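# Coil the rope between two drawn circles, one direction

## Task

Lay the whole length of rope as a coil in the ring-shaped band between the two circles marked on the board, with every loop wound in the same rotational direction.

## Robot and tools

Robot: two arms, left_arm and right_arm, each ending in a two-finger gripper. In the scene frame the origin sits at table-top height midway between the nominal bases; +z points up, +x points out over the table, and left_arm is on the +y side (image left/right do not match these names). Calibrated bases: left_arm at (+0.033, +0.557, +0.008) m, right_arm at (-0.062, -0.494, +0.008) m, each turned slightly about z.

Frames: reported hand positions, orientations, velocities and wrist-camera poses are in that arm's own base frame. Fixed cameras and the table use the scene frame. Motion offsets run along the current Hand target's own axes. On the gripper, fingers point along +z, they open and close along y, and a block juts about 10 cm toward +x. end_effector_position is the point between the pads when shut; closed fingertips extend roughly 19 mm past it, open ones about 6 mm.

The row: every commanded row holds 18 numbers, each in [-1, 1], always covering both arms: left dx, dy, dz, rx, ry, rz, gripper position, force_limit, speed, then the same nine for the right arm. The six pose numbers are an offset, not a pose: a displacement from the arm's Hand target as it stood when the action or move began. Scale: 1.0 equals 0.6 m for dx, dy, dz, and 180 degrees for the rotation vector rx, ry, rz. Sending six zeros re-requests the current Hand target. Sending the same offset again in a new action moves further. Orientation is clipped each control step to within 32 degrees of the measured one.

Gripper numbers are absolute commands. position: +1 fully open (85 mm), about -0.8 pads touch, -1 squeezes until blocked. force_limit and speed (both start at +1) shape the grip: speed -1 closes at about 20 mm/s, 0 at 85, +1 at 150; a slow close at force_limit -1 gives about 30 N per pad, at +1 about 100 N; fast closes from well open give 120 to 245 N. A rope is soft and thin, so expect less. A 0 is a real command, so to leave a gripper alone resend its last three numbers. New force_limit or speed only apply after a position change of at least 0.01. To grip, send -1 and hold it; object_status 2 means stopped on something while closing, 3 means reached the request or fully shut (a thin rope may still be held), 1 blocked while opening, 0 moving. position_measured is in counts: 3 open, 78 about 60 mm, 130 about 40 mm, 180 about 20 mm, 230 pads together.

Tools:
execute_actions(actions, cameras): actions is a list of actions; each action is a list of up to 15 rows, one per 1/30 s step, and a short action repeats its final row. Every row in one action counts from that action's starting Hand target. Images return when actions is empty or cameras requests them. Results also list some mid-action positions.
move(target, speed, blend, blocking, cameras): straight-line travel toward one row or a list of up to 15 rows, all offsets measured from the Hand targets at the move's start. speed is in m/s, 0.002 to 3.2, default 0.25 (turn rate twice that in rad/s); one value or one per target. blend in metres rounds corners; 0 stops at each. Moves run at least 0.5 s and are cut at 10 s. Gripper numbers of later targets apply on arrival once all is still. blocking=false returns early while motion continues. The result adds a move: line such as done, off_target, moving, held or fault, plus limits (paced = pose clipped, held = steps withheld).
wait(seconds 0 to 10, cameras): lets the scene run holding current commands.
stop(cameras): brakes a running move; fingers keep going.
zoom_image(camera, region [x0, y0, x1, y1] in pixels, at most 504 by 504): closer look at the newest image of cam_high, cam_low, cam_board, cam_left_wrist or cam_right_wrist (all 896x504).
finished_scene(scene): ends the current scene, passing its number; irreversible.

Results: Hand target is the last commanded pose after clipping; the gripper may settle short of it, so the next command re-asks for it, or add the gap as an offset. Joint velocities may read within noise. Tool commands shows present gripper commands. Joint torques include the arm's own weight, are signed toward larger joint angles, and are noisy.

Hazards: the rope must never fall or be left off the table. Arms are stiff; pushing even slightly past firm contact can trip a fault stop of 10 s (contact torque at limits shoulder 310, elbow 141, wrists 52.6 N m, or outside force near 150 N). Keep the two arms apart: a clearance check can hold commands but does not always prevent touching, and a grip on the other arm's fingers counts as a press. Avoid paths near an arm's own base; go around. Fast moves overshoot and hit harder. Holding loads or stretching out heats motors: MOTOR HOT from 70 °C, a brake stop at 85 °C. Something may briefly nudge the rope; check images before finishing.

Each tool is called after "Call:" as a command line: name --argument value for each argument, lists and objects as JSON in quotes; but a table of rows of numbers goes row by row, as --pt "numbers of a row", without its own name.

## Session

Call:
execute_actions --actions '[]'

Scene clock: 0.00 s.
left_arm: end_effector_position=(+0.2662, -0.3514, +0.3309) position_measured=3 object_status=3 end_effector_quat_wxyz=(-0.223, -0.469, +0.726, -0.451) | right_arm: end_effector_position=(+0.0937, +0.3815, +0.2295) position_measured=3 object_status=3 end_effector_quat_wxyz=(-0.400, +0.258, +0.848, +0.232)
Joint positions: left_arm=[1.964 -2.102 2.777 -3.283 -1.812 -2.462] | right_arm=[3.284 -2.134 2.587 -1.339 -0.832 0.459]
Joint velocities: within noise
Joint torques (N m): no reading
Hand target: left_arm +0.2662, -0.3514, +0.3309; -0.223, -0.469, +0.726, -0.451 | right_arm +0.0937, +0.3815, +0.2295; -0.400, +0.258, +0.848, +0.232
Tool commands: left_gripper/position=+1.0 left_gripper/force_limit=+1.0 left_gripper/speed=+1.0 right_gripper/position=+1.0 right_gripper/force_limit=+1.0 right_gripper/speed=+1.0
camera_calibration:
cam_left_wrist: T_world_to_cam=[[-0.880747, 0.139313, -0.452632, 0.441259], [0.385087, 0.766999, -0.513245, 0.354743], [0.275667, -0.626342, -0.72918, 0.0788118], [0, 0, 0, 1]] pos_world=[0.230305, -0.284198, 0.439266]
cam_right_wrist: T_world_to_cam=[[0.617788, 0.766925, 0.173679, -0.377133], [0.698606, -0.433917, -0.568916, 0.250286], [-0.360954, 0.472802, -0.803847, 0.163396], [0, 0, 0, 1]] pos_world=[0.117115, 0.320583, 0.339237]

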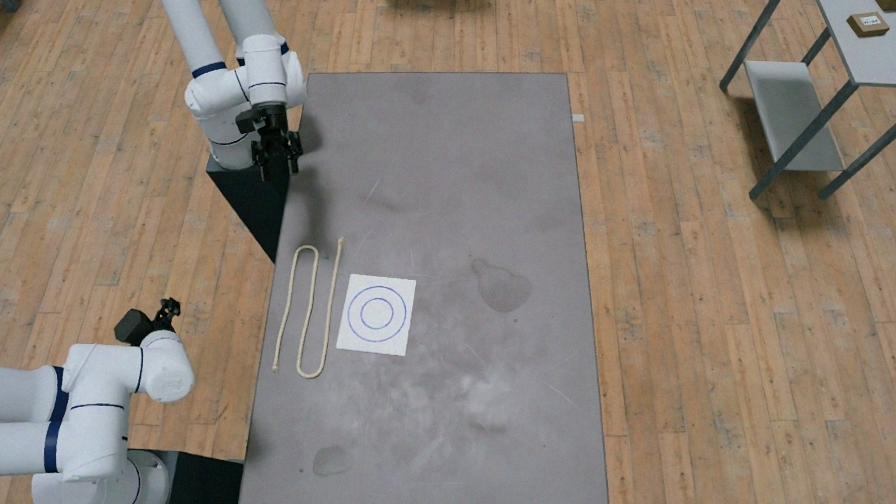

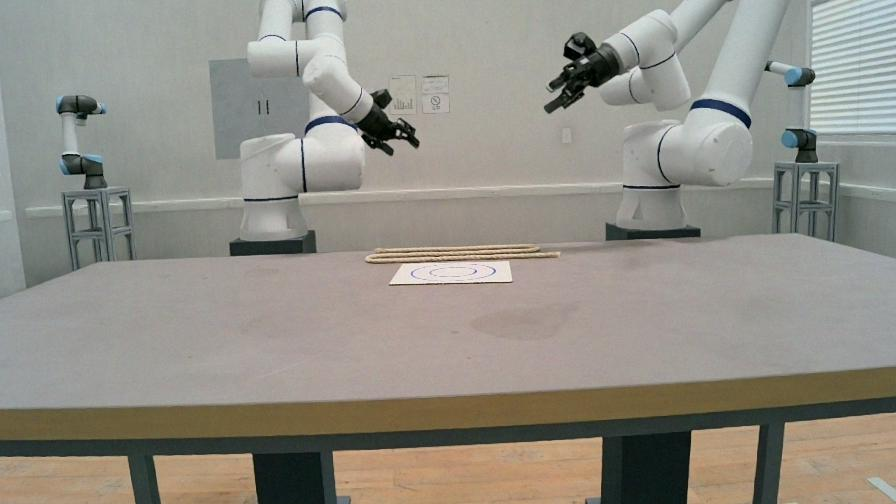

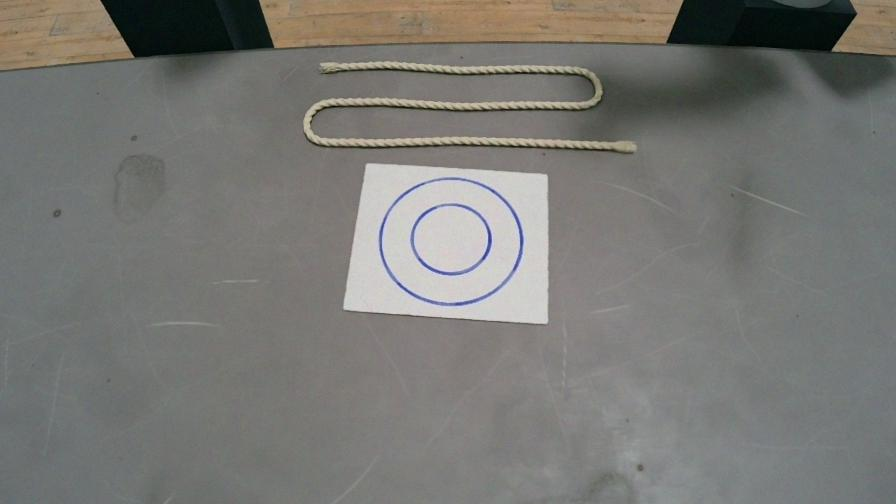

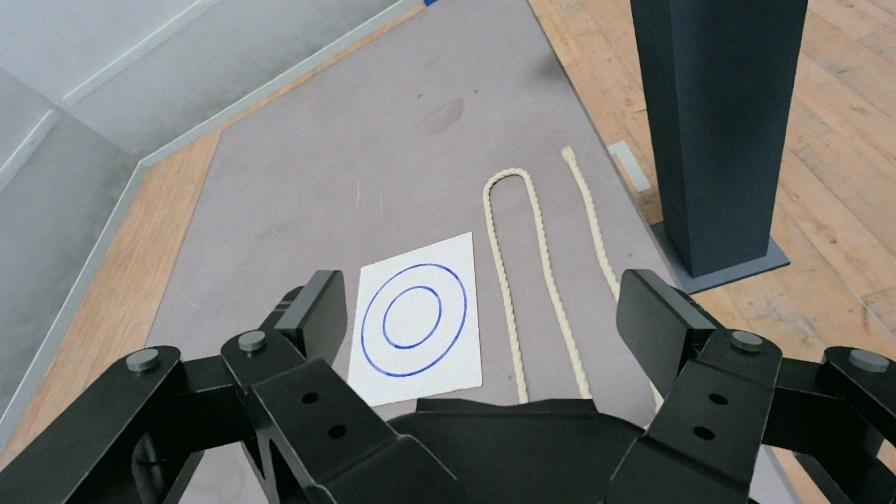

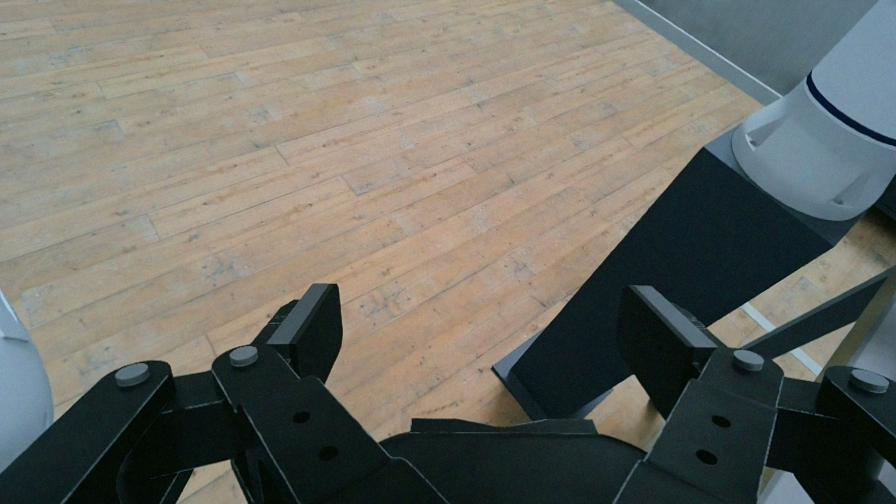

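Call:
zoom_image --camera "cam_board" --region '[340, 155, 560, 330]'

Call:
zoom_image --camera "cam_board" --region '[290, 50, 480, 160]'

Call:
zoom_image --camera "cam_board" --region '[470, 50, 660, 160]'

Scaled by 2.291.

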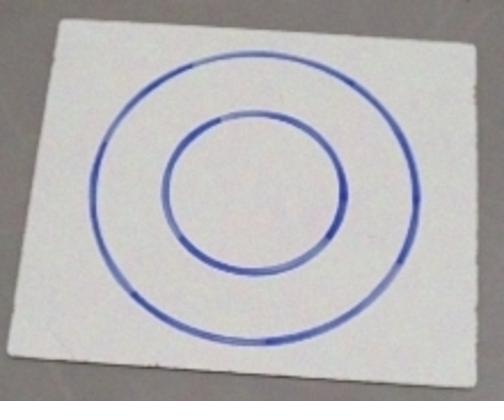

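Scaled by 2.653.

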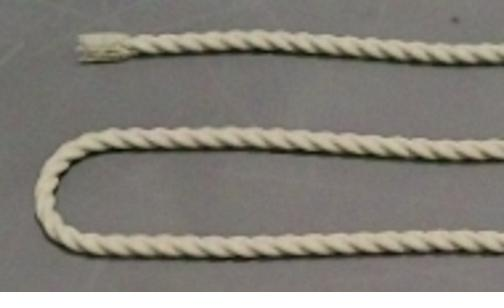

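Scaled by 2.653.

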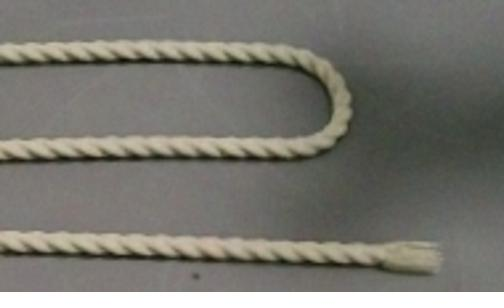

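Call:
move --pt "-0.3368 -0.174 -0.5212 0 0 0 1 1 1 0 0 0 0 0 0 1 1 1" --pt "-0.3368 -0.174 -0.5212 0 0 0 1 1 1 -0.1872 0.7645 -0.1152 -0.0816 -0.3071 0.2867 0.0 -1 0" --speed '[0.3,0.4]' --cameras '["cam_high", "cam_board", "cam_right_wrist"]'

Scene clock: 200.83 s.
left_arm: end_effector_position=(+0.4202, -0.0003, +0.3813) position_measured=3 object_status=3 end_effector_quat_wxyz=(-0.223, -0.469, +0.726, -0.451) | right_arm: end_effector_position=(+0.4799, +0.6597, +0.2652) position_measured=128 object_status=0 end_effector_quat_wxyz=(+0.000, +0.707, +0.707, +0.000)
Joint positions: left_arm=[3.293 -1.918 2.362 -1.951 -2.624 -0.958] | right_arm=[3.864 -1.305 1.745 -2.011 -1.571 2.294]
Joint torques (N m): left_arm=[8.23 -4.83 -53.71 -1.69 -1.11 2.15] | right_arm=[12.18 -88.34 -51.66 -2.08 -1.99 4.23]
Hand target: left_arm +0.4202, -0.0003, +0.3813; -0.223, -0.469, +0.726, -0.451 | right_arm +0.4799, +0.6597, +0.2652; +0.000, +0.707, +0.707, +0.000
Off the commanded pose: left_arm 0.000 m, 0 deg | right_arm 0.000 m, 0 deg.
move: done
camera_calibration:
cam_right_wrist: T_world_to_cam=[[0.999865, -0.00539049, -0.015501, -0.458862], [-0.000060038, -0.945714, 0.325, 0.557391], [-0.0164114, -0.324956, -0.945587, 0.59856], [0, 0, 0, 1]] pos_world=[0.468657, 0.719165, 0.377725]
Images, in order (width x height): cam_high 896x504, cam_board 896x504, cam_right_wrist 896x504.

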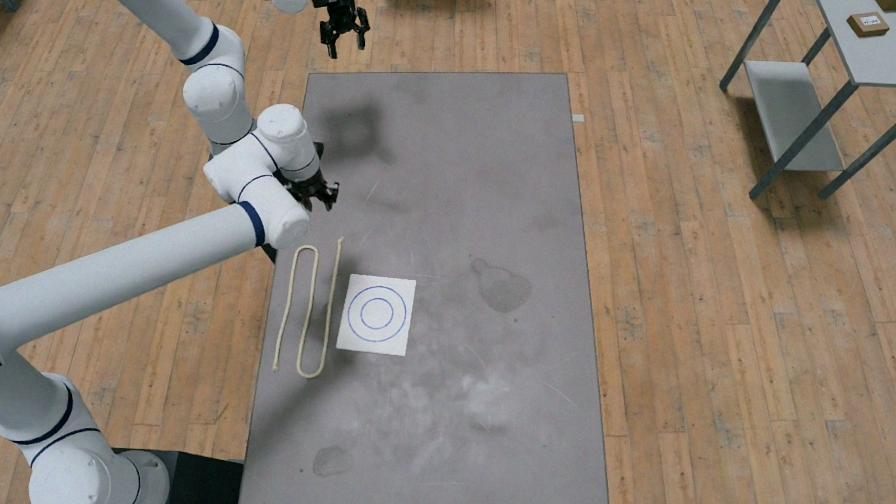

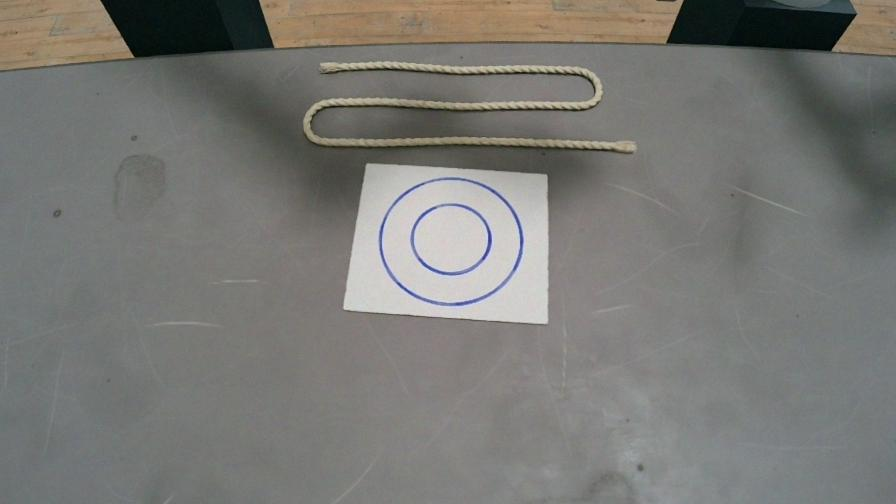

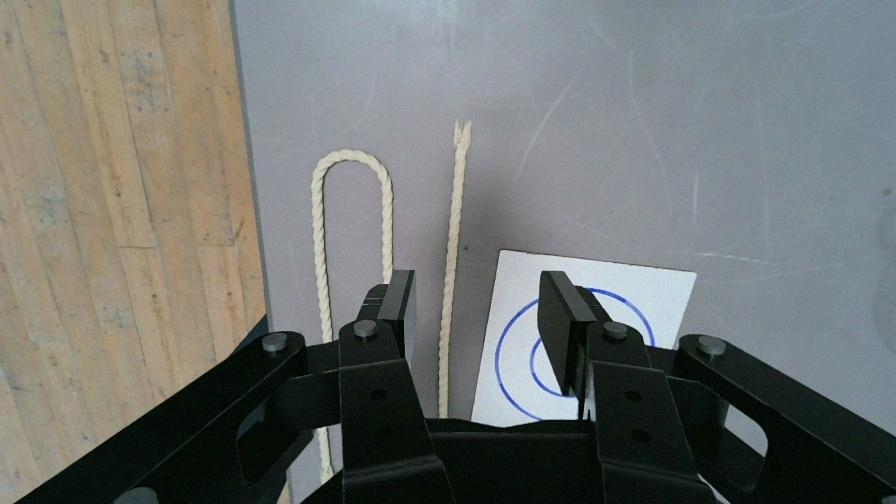

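Call:
move --pt "0 0 0 0 0 0 1 1 1 0.0172 -0.0015 0.3587 0 0 0.0406 0.0 -1 0" --pt "0 0 0 0 0 0 1 1 1 0.0172 -0.0015 0.4203 0 0 0.0406 -1 -1 -1" --speed '[0.3,0.08]' --cameras '["cam_board", "cam_right_wrist"]'

Scene clock: 226.73 s.
left_arm: end_effector_position=(+0.4202, -0.0003, +0.3813) position_measured=3 object_status=3 end_effector_quat_wxyz=(-0.223, -0.469, +0.726, -0.451) | right_arm: end_effector_position=(+0.4790, +0.6700, +0.0130) position_measured=211 object_status=0 end_effector_quat_wxyz=(+0.000, +0.751, +0.661, +0.000)
Joint positions: left_arm=[3.293 -1.918 2.362 -1.951 -2.624 -0.958] | right_arm=[3.875 -1.037 1.895 -2.428 -1.571 2.432]
Joint torques (N m): left_arm=[7.19 -4.58 -53.31 -1.74 -2.43 2.18] | right_arm=[-3.48 -103.21 -21.2 -7.24 -1.83 3.61]
Hand target: left_arm +0.4202, -0.0003, +0.3813; -0.223, -0.469, +0.726, -0.451 | right_arm +0.4790, +0.6700, +0.0130; +0.000, +0.751, +0.661, +0.000
Off the commanded pose: left_arm 0.000 m, 0 deg | right_arm 0.000 m, 0 deg.
move: done
camera_calibration:
cam_right_wrist: T_world_to_cam=[[0.991055, -0.132559, -0.0154577, -0.372444], [-0.120399, -0.938032, 0.32496, 0.701476], [-0.0575763, -0.320192, -0.945601, 0.3799], [0, 0, 0, 1]] pos_world=[0.475442, 0.730278, 0.125525]
Images, in order (width x height): cam_board 896x504, cam_right_wrist 896x504.

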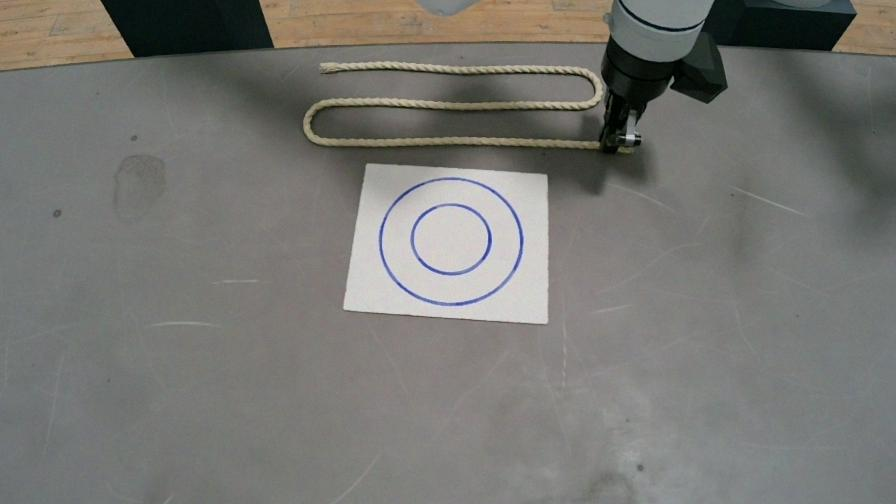

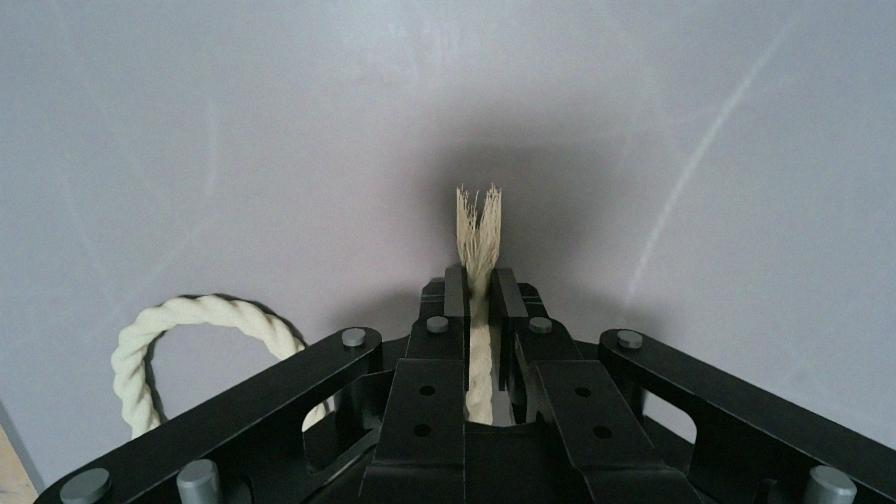

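Call:
move --pt "0 0 0 0 0 0 1 1 1 0 0 -0.3117 0 0 0 -1 -1 -1" --pt "0 0 0 0 0 0 1 1 1 -0.0782 0.0453 -0.7283 -0.3549 0.4033 0.3549 -1 -1 -1" --speed '[0.2,0.3]' --blend '[0.03,0]' --cameras '["cam_high", "cam_board"]'

Scene clock: 298.53 s.
left_arm: end_effector_position=(+0.4202, -0.0003, +0.3813) position_measured=3 object_status=3 end_effector_quat_wxyz=(-0.223, -0.469, +0.726, -0.451) | right_arm: end_effector_position=(+0.4999, +0.6201, +0.4500) position_measured=211 object_status=2 end_effector_quat_wxyz=(+0.000, +0.707, +0.000, +0.707)
Joint positions: left_arm=[3.293 -1.918 2.362 -1.951 -2.624 -0.958] | right_arm=[4.096 -1.151 1.984 -3.976 -2.525 3.141]
Joint torques (N m): left_arm=[7.57 -6.51 -53.21 -2 -2.44 2.07] | right_arm=[10.05 -88.58 -40.02 -4.49 -1.73 -2.22]
Hand target: left_arm +0.4202, -0.0003, +0.3813; -0.223, -0.469, +0.726, -0.451 | right_arm +0.4999, +0.6202, +0.4501; +0.000, +0.707, +0.000, +0.707
Off the commanded pose: left_arm 0.000 m, 0 deg | right_arm 0.000 m, 0 deg.
move: done
Images, in order (width x height): cam_high 896x504, cam_board 896x504.

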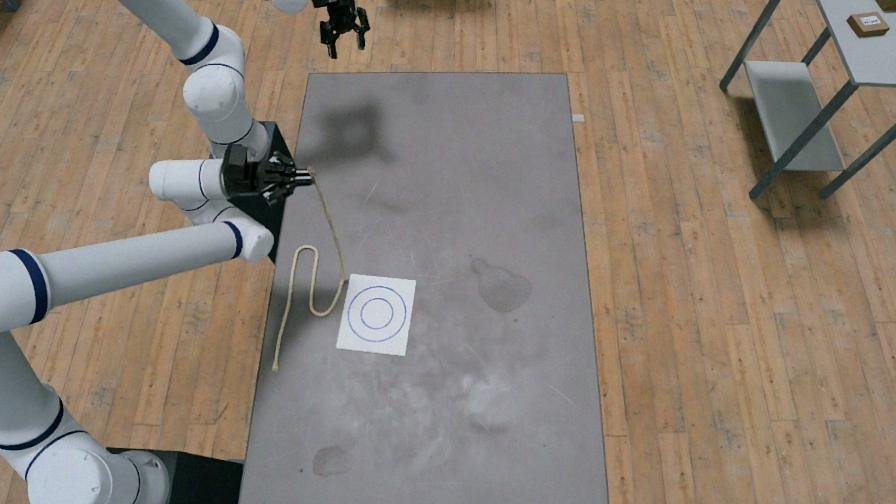

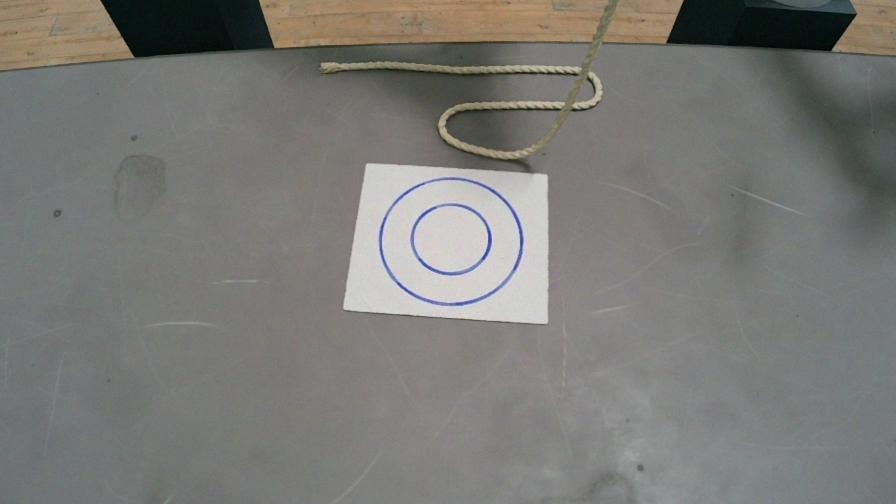

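Call:
move --pt "0 0 0 0 0 0 1 1 1 0.4167 0.0833 0.0667 0 0 0 -1 -1 -1" --pt "0 0 0 0 0 0 1 1 1 0.8667 0.2 0.1333 0 0 0 -1 -1 -1" --speed '[0.2,0.2]' --blend '[0.05,0]' --cameras '["cam_high", "cam_low", "cam_board"]'

Scene clock: 308.43 s.
left_arm: end_effector_position=(+0.4202, -0.0003, +0.3813) position_measured=3 object_status=3 end_effector_quat_wxyz=(-0.223, -0.469, +0.726, -0.451) | right_arm: end_effector_position=(+0.5794, +0.5002, +0.9702) position_measured=211 object_status=2 end_effector_quat_wxyz=(+0.000, +0.707, +0.000, +0.707)
Joint positions: left_arm=[3.293 -1.918 2.362 -1.951 -2.624 -0.958] | right_arm=[3.861 -1.591 1.514 -3.065 -2.291 3.141]
Joint torques (N m): left_arm=[7.76 -5.95 -53.24 -1.84 -2.27 2.13] | right_arm=[-6.81 -53.96 -54.11 0.23 4.03 4]
Hand target: left_arm +0.4202, -0.0003, +0.3813; -0.223, -0.469, +0.726, -0.451 | right_arm +0.5796, +0.5003, +0.9701; +0.000, +0.707, +0.000, +0.707
Off the commanded pose: left_arm 0.000 m, 0 deg | right_arm 0.000 m, 0 deg.
move: done
Images, in order (width x height): cam_high 896x504, cam_low 896x504, cam_board 896x504.

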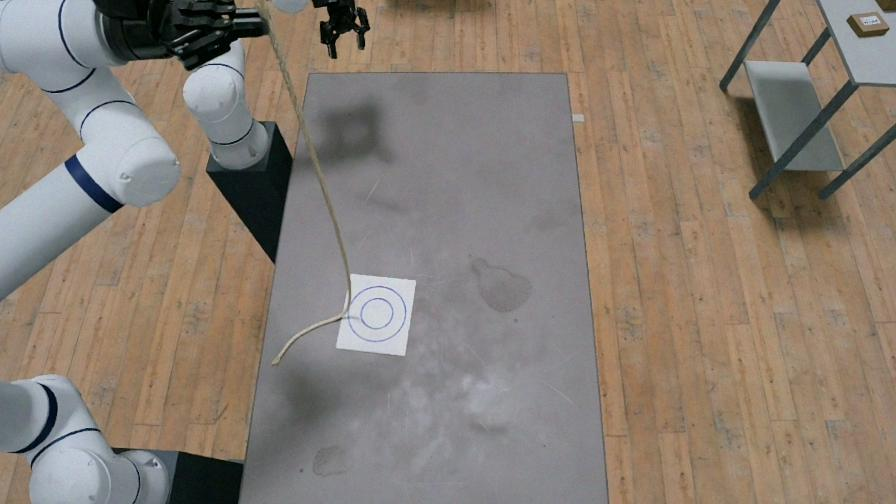

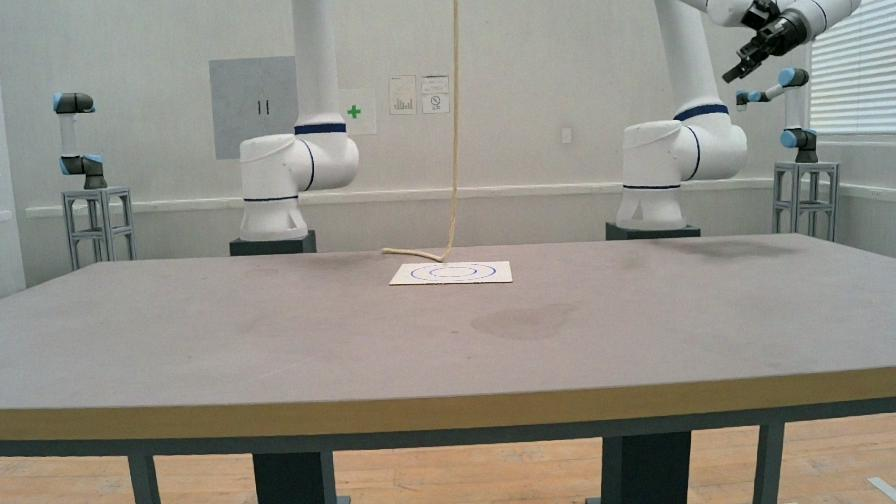

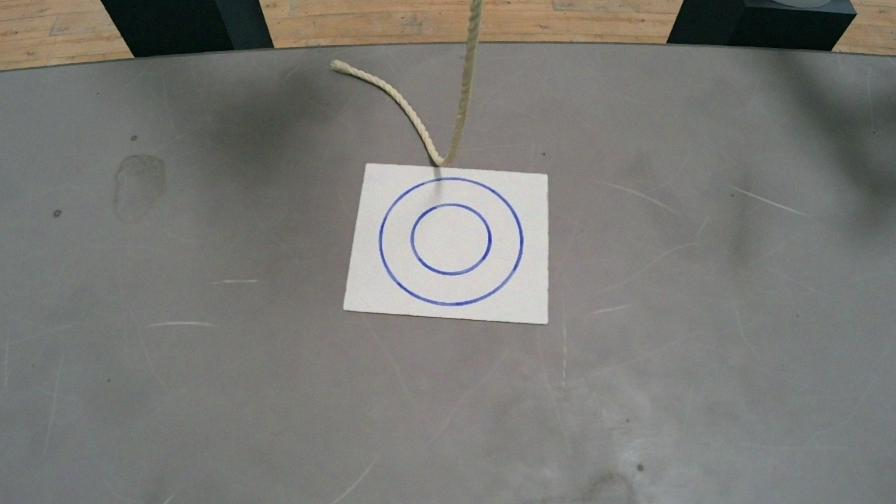

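Call:
move --pt "0 0 0 0 0 0 1 1 1 0.25 0.0833 0 0 0 0 -1 -1 -1" --pt "0 0 0 0 0 0 1 1 1 0.42 0.1283 -0.01 0 0 0 -1 -1 -1" --speed '[0.15,0.08]' --blend '[0.03,0]' --cameras '["cam_low", "cam_board"]'

Scene clock: 368.67 s.
left_arm: end_effector_position=(+0.4202, -0.0003, +0.3813) position_measured=3 object_status=3 end_effector_quat_wxyz=(-0.223, -0.469, +0.726, -0.451) | right_arm: end_effector_position=(+0.5734, +0.4234, +1.2221) position_measured=211 object_status=2 end_effector_quat_wxyz=(+0.000, +0.707, +0.000, +0.707)
Joint positions: left_arm=[3.293 -1.918 2.362 -1.951 -2.624 -0.958] | right_arm=[3.752 -1.576 1.031 -2.597 -2.182 3.141]
Joint torques (N m): left_arm=[6.92 -7.67 -52.86 -2.03 -2.4 1.99] | right_arm=[-5.06 -41.59 -48.72 0.78 3.8 3.83]
Hand target: left_arm +0.4202, -0.0003, +0.3813; -0.223, -0.469, +0.726, -0.451 | right_arm +0.5734, +0.4234, +1.2222; +0.000, +0.707, +0.000, +0.707
Off the commanded pose: left_arm 0.000 m, 0 deg | right_arm 0.000 m, 0 deg.
move: done
Images, in order (width x height): cam_low 896x504, cam_board 896x504.

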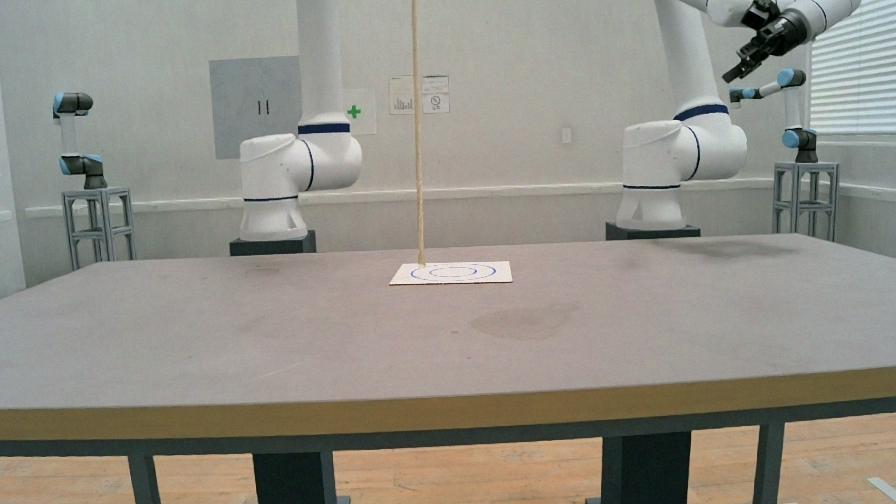

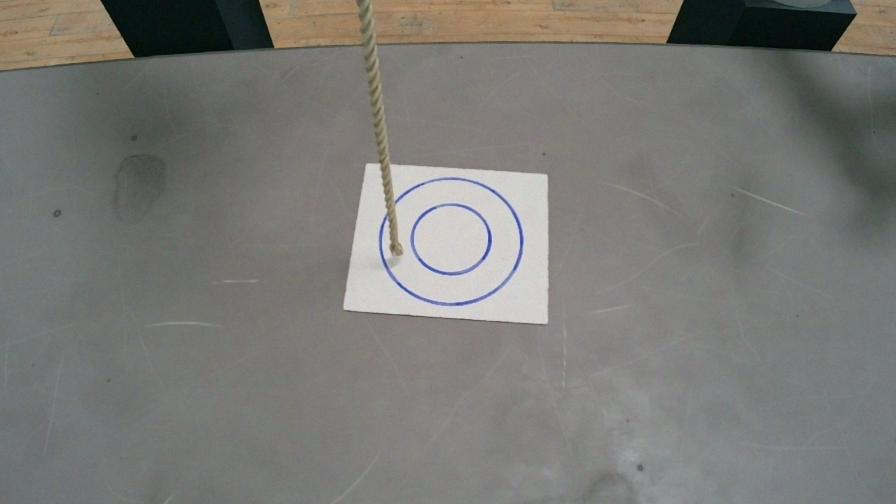

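Call:
wait --seconds 1 --cameras '["cam_board", "cam_low"]'

Call:
zoom_image --camera "cam_board" --region '[350, 155, 550, 325]'

Call:
zoom_image --camera "cam_low" --region '[370, 200, 530, 300]'

Scene clock: 379.30 s.
left_arm: end_effector_position=(+0.4202, -0.0003, +0.3813) position_measured=3 object_status=3 end_effector_quat_wxyz=(-0.223, -0.469, +0.726, -0.451) | right_arm: end_effector_position=(+0.5734, +0.4233, +1.2222) position_measured=211 object_status=2 end_effector_quat_wxyz=(+0.000, +0.707, +0.000, +0.707)
Joint positions: left_arm=[3.293 -1.918 2.362 -1.951 -2.624 -0.958] | right_arm=[3.752 -1.576 1.031 -2.597 -2.182 3.141]
Joint torques (N m): left_arm=[8.03 -7.45 -52.26 -2.49 -2.51 2.1] | right_arm=[-7.41 -41.99 -47.49 0.28 3.48 4.21]
Hand target: left_arm +0.4202, -0.0003, +0.3813; -0.223, -0.469, +0.726, -0.451 | right_arm +0.5734, +0.4234, +1.2222; +0.000, +0.707, +0.000, +0.707
Tool commands: left_gripper/position=+1.0 left_gripper/force_limit=+1.0 left_gripper/speed=+1.0 right_gripper/position=-1.0 right_gripper/force_limit=-1.0 right_gripper/speed=-1.0
Off the commanded pose: left_arm 0.000 m, 0 deg | right_arm 0.000 m, 0 deg.
wait: 1.00 s; at rest from the start
Images, in order (width x height): cam_low 896x504, cam_board 896x504.

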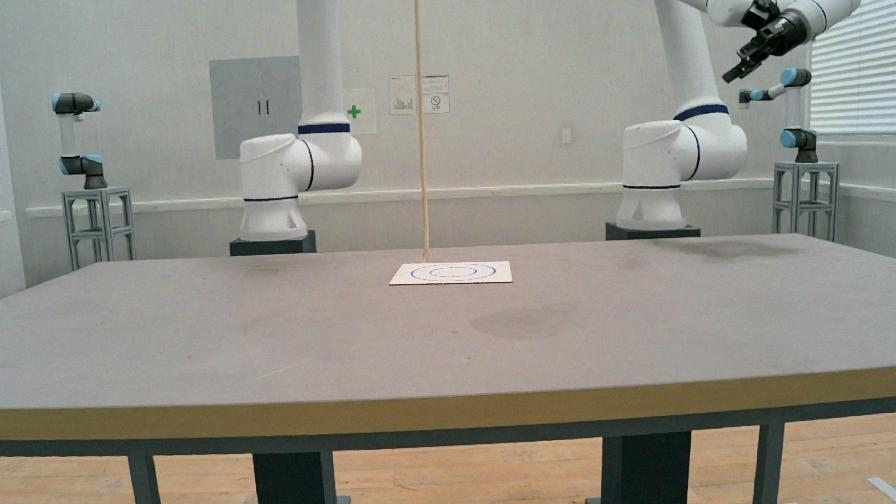

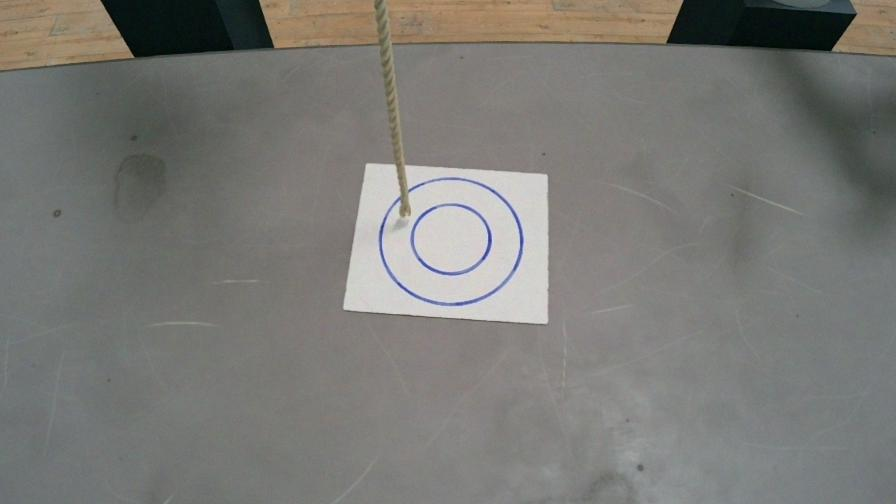

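Scaled by 2.520.

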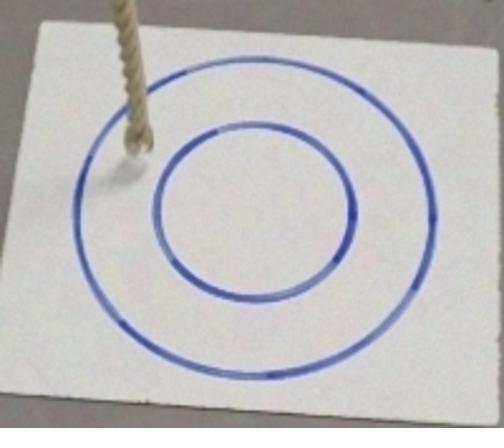

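Scaled by 3.150.

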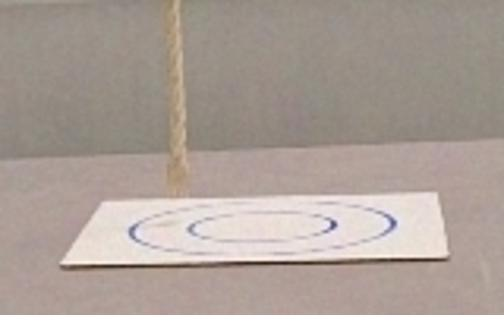

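Call:
wait --seconds 1 --cameras '["cam_board"]'

Call:
zoom_image --camera "cam_board" --region '[350, 155, 550, 325]'

Scene clock: 385.10 s.
left_arm: end_effector_position=(+0.4202, -0.0003, +0.3813) position_measured=3 object_status=3 end_effector_quat_wxyz=(-0.223, -0.469, +0.726, -0.451) | right_arm: end_effector_position=(+0.5734, +0.4233, +1.2222) position_measured=211 object_status=2 end_effector_quat_wxyz=(+0.000, +0.707, +0.000, +0.707)
Joint positions: left_arm=[3.293 -1.918 2.362 -1.951 -2.624 -0.958] | right_arm=[3.752 -1.576 1.031 -2.597 -2.182 3.141]
Joint torques (N m): left_arm=[7.7 -9.28 -52.31 -2.36 -2.44 1.86] | right_arm=[-5.59 -40.88 -46.32 0.29 3.21 4.02]
Hand target: left_arm +0.4202, -0.0003, +0.3813; -0.223, -0.469, +0.726, -0.451 | right_arm +0.5734, +0.4234, +1.2222; +0.000, +0.707, +0.000, +0.707
Tool commands: left_gripper/position=+1.0 left_gripper/force_limit=+1.0 left_gripper/speed=+1.0 right_gripper/position=-1.0 right_gripper/force_limit=-1.0 right_gripper/speed=-1.0
Off the commanded pose: left_arm 0.000 m, 0 deg | right_arm 0.000 m, 0 deg.
wait: 1.00 s; at rest from the start
Images, in order (width x height): cam_board 896x504.

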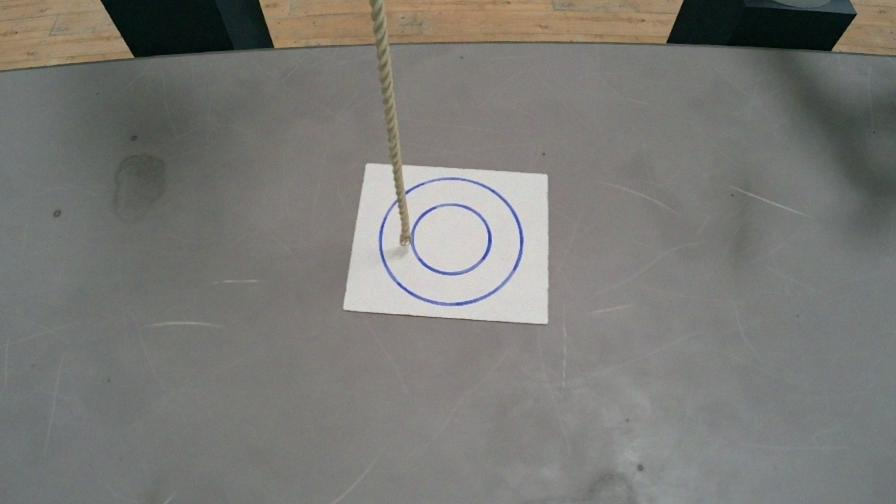

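Scaled by 2.520.

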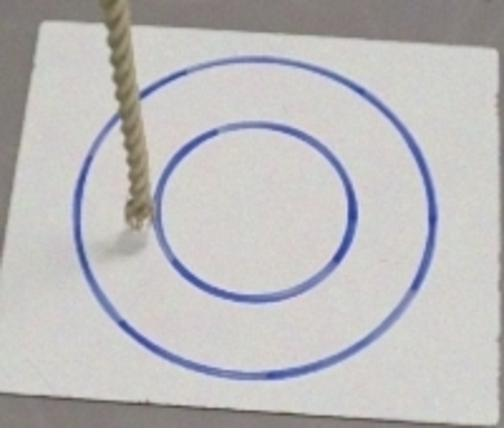

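Call:
move --target '[0,0,0,0,0,0,1,1,1,-0.05,0,0,0,0,0,-1,-1,-1]' --speed 0.04 --cameras '["cam_board"]'

Call:
zoom_image --camera "cam_board" --region '[350, 155, 550, 325]'

Scene clock: 398.70 s.
left_arm: end_effector_position=(+0.4202, -0.0003, +0.3813) position_measured=3 object_status=3 end_effector_quat_wxyz=(-0.223, -0.469, +0.726, -0.451) | right_arm: end_effector_position=(+0.5734, +0.4233, +1.1922) position_measured=211 object_status=2 end_effector_quat_wxyz=(+0.000, +0.707, +0.000, +0.707)
Joint positions: left_arm=[3.293 -1.918 2.362 -1.951 -2.624 -0.958] | right_arm=[3.752 -1.603 1.118 -2.657 -2.182 3.141]
Joint torques (N m): left_arm=[6.63 -9.89 -52.91 -2.69 -2.53 1.98] | right_arm=[-6.31 -92.01 -29.17 -4.88 2.3 0.16]
Hand target: left_arm +0.4202, -0.0003, +0.3813; -0.223, -0.469, +0.726, -0.451 | right_arm +0.5734, +0.4233, +1.1922; +0.000, +0.707, +0.000, +0.707
Off the commanded pose: left_arm 0.000 m, 0 deg | right_arm 0.000 m, 0 deg.
move: done
Images, in order (width x height): cam_board 896x504.

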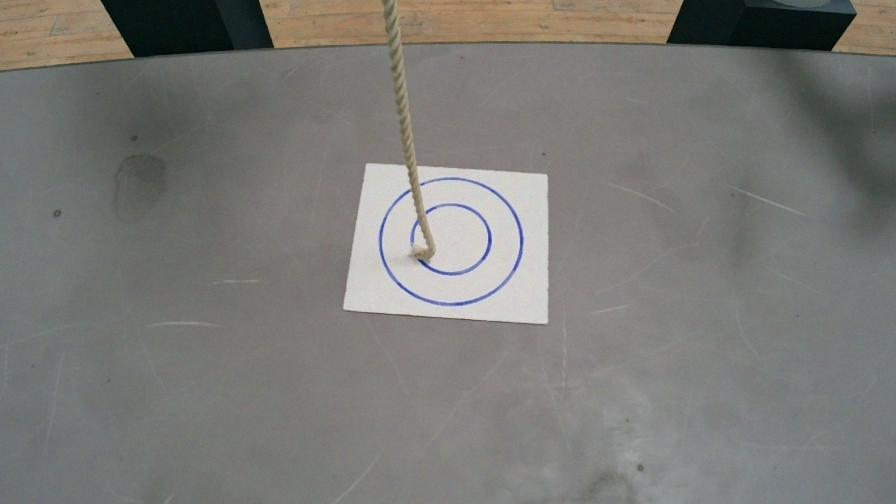

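Scaled by 2.520.

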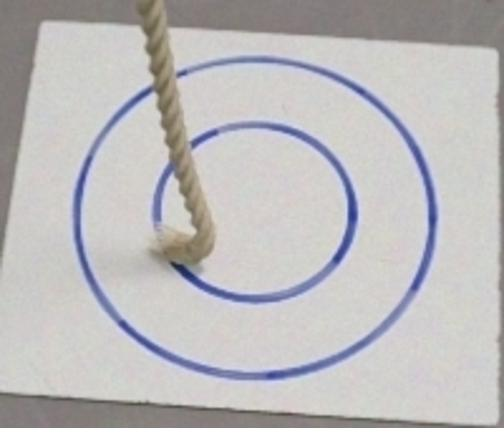

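Call:
wait --seconds 0.5 --cameras '["cam_board", "cam_low"]'

Call:
zoom_image --camera "cam_board" --region '[350, 155, 550, 325]'

Call:
zoom_image --camera "cam_low" --region '[350, 0, 530, 300]'

Scene clock: 414.00 s.
left_arm: end_effector_position=(+0.4202, -0.0003, +0.3813) position_measured=3 object_status=3 end_effector_quat_wxyz=(-0.223, -0.469, +0.726, -0.451) | right_arm: end_effector_position=(+0.5734, +0.4233, +1.1922) position_measured=211 object_status=2 end_effector_quat_wxyz=(+0.000, +0.707, +0.000, +0.707)
Joint positions: left_arm=[3.293 -1.918 2.362 -1.951 -2.624 -0.958] | right_arm=[3.752 -1.603 1.118 -2.657 -2.182 3.141]
Joint torques (N m): left_arm=[6.89 -9.44 -50.95 -2.95 -2.28 2.21] | right_arm=[-6.15 -89.23 -28.79 -5.05 3.2 -0.73]
Hand target: left_arm +0.4202, -0.0003, +0.3813; -0.223, -0.469, +0.726, -0.451 | right_arm +0.5734, +0.4233, +1.1922; +0.000, +0.707, +0.000, +0.707
Tool commands: left_gripper/position=+1.0 left_gripper/force_limit=+1.0 left_gripper/speed=+1.0 right_gripper/position=-1.0 right_gripper/force_limit=-1.0 right_gripper/speed=-1.0
Off the commanded pose: left_arm 0.000 m, 0 deg | right_arm 0.000 m, 0 deg.
wait: 0.50 s; at rest from the start
Images, in order (width x height): cam_low 896x504, cam_board 896x504.

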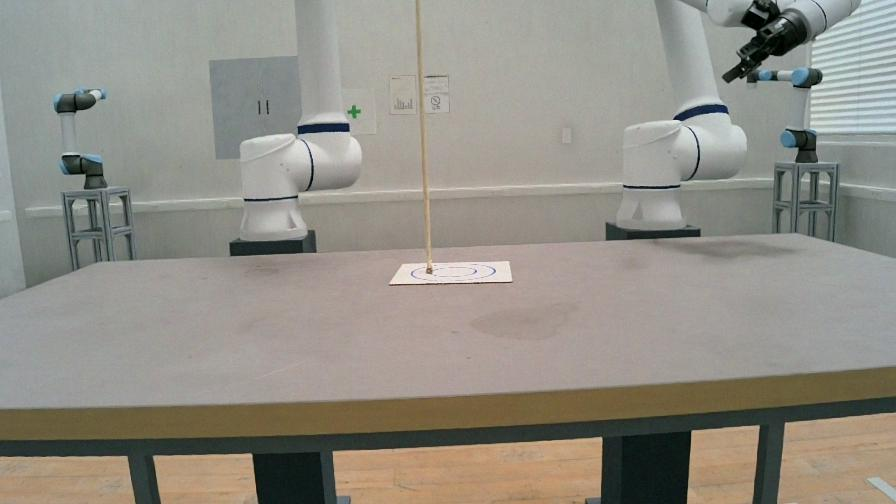

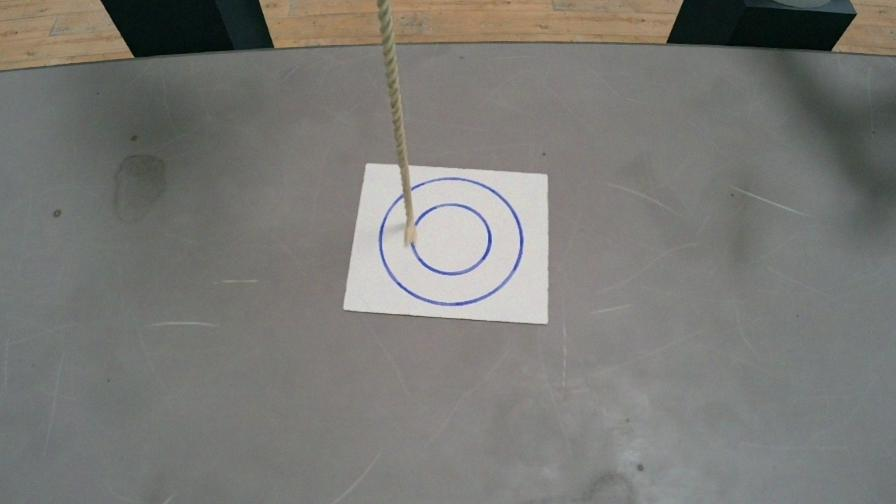

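Scaled by 2.520.

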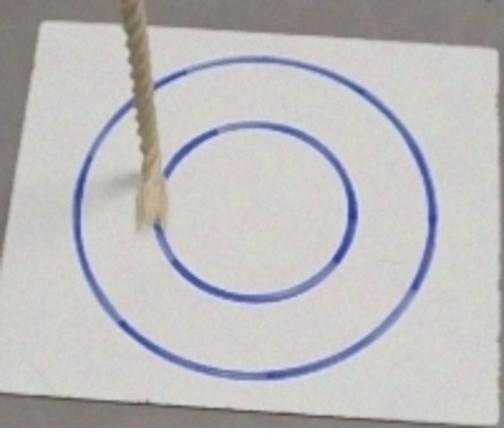

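Scaled by 1.680.

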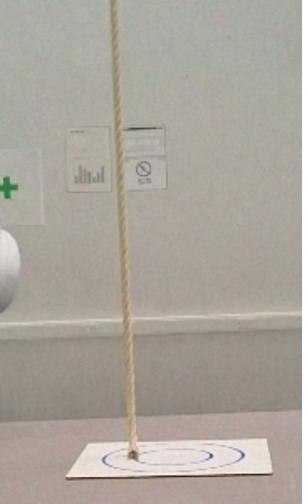

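Call:
move --pt "0 0 0 0 0 0 1 1 1 -0.0287 -0.0102 0.0458 0 0 0 -1 -1 -1" --pt "0 0 0 0 0 0 1 1 1 -0.062 -0.0372 0.0818 0 0 0 -1 -1 -1" --pt "0 0 0 0 0 0 1 1 1 -0.107 -0.084 0.0958 0 0 0 -1 -1 -1" --speed 0.04 --blend '[0.01,0.01,0]' --cameras '["cam_board"]'

Call:
zoom_image --camera "cam_board" --region '[350, 155, 550, 325]'

Scene clock: 449.63 s.
left_arm: end_effector_position=(+0.4202, -0.0003, +0.3813) position_measured=3 object_status=3 end_effector_quat_wxyz=(-0.223, -0.469, +0.726, -0.451) | right_arm: end_effector_position=(+0.6309, +0.4736, +1.1281) position_measured=211 object_status=2 end_effector_quat_wxyz=(+0.000, +0.707, +0.000, +0.707)
Joint positions: left_arm=[3.293 -1.918 2.362 -1.951 -2.624 -0.958] | right_arm=[3.767 -1.522 1.159 -2.779 -2.196 3.141]
Joint torques (N m): left_arm=[7.21 -11.13 -51.51 -3.16 -2.56 2.13] | right_arm=[8.55 -55.92 -30.77 -5.18 -2.41 0.78]
Hand target: left_arm +0.4202, -0.0003, +0.3813; -0.223, -0.469, +0.726, -0.451 | right_arm +0.6309, +0.4737, +1.1280; +0.000, +0.707, +0.000, +0.707
Off the commanded pose: left_arm 0.000 m, 0 deg | right_arm 0.000 m, 0 deg.
move: done
Images, in order (width x height): cam_board 896x504.

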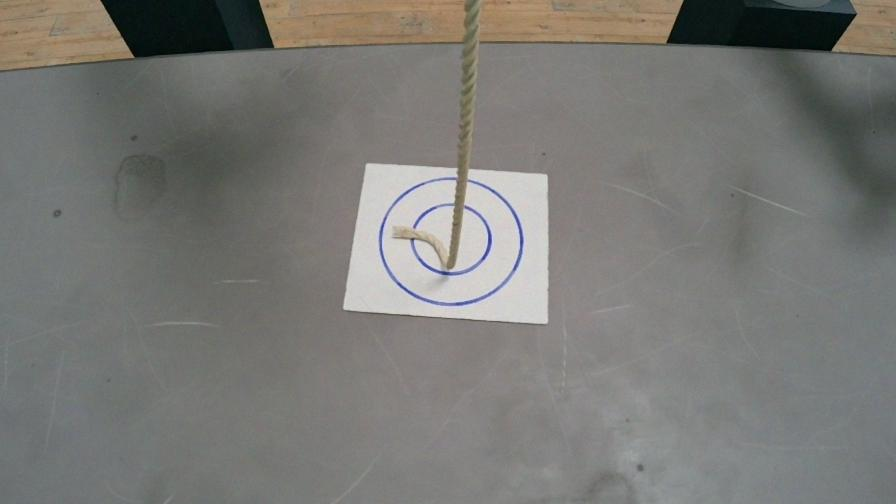

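Scaled by 2.520.

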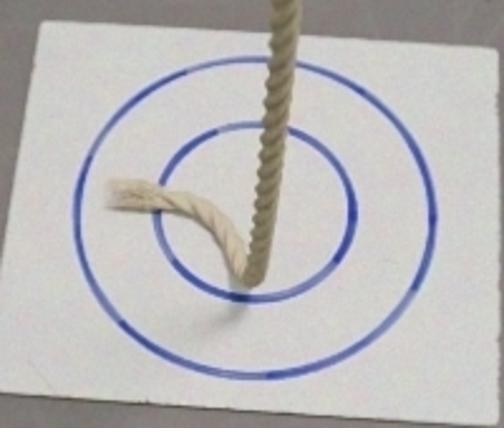

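Call:
move --pt "0 0 0 0 0 0 1 1 1 0.0533 0.0145 -0.0182 0 0 0 -1 -1 -1" --pt "0 0 0 0 0 0 1 1 1 0.0617 0.0643 -0.1583 0 0 0 -1 -1 -1" --pt "0 0 0 0 0 0 1 1 1 0.0617 0.0857 -0.1248 0 0 0 -1 -1 -1" --pt "0 0 0 0 0 0 1 1 1 0.0617 0.0908 -0.0855 0 0 0 -1 -1 -1" --pt "0 0 0 0 0 0 1 1 1 0.0617 0.0788 -0.0477 0 0 0 -1 -1 -1" --pt "0 0 0 0 0 0 1 1 1 0.0583 0.0585 -0.0233 0 0 0 -1 -1 -1" --speed '[0.06,0.06,0.04,0.04,0.04,0.04]' --blend '[0.01,0.01,0.01,0.01,0.01,0]' --cameras '["cam_board"]'

Call:
zoom_image --camera "cam_board" --region '[350, 155, 550, 325]'

Scene clock: 516.03 s.
left_arm: end_effector_position=(+0.4202, -0.0003, +0.3813) position_measured=3 object_status=3 end_effector_quat_wxyz=(-0.223, -0.469, +0.726, -0.451) | right_arm: end_effector_position=(+0.6168, +0.4385, +1.1630) position_measured=211 object_status=2 end_effector_quat_wxyz=(+0.000, +0.707, +0.000, +0.707)
Joint positions: left_arm=[3.293 -1.918 2.362 -1.951 -2.624 -0.958] | right_arm=[3.728 -1.561 1.134 -2.714 -2.158 3.141]
Joint torques (N m): left_arm=[5.56 -11.48 -51.07 -3.54 -2.38 1.85] | right_arm=[11.37 -47.28 -50.21 -5.04 -2.26 2.6]
Hand target: left_arm +0.4202, -0.0003, +0.3813; -0.223, -0.469, +0.726, -0.451 | right_arm +0.6169, +0.4386, +1.1630; +0.000, +0.707, +0.000, +0.707
Off the commanded pose: left_arm 0.000 m, 0 deg | right_arm 0.000 m, 0 deg.
move: done; blend cut to 0.0096 m at target 5
Images, in order (width x height): cam_board 896x504.

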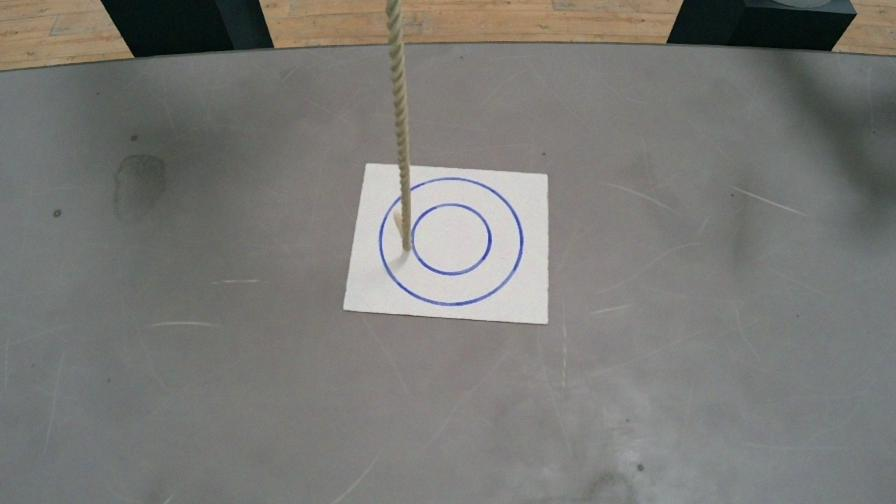

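Scaled by 2.520.

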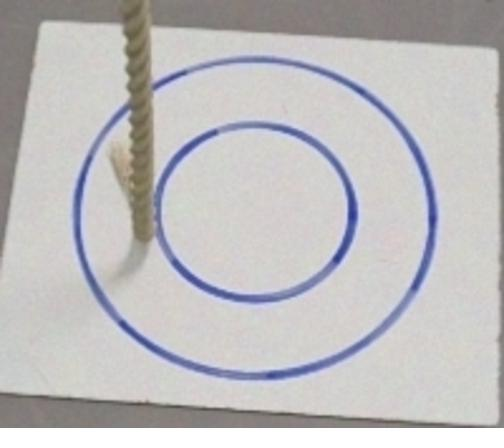

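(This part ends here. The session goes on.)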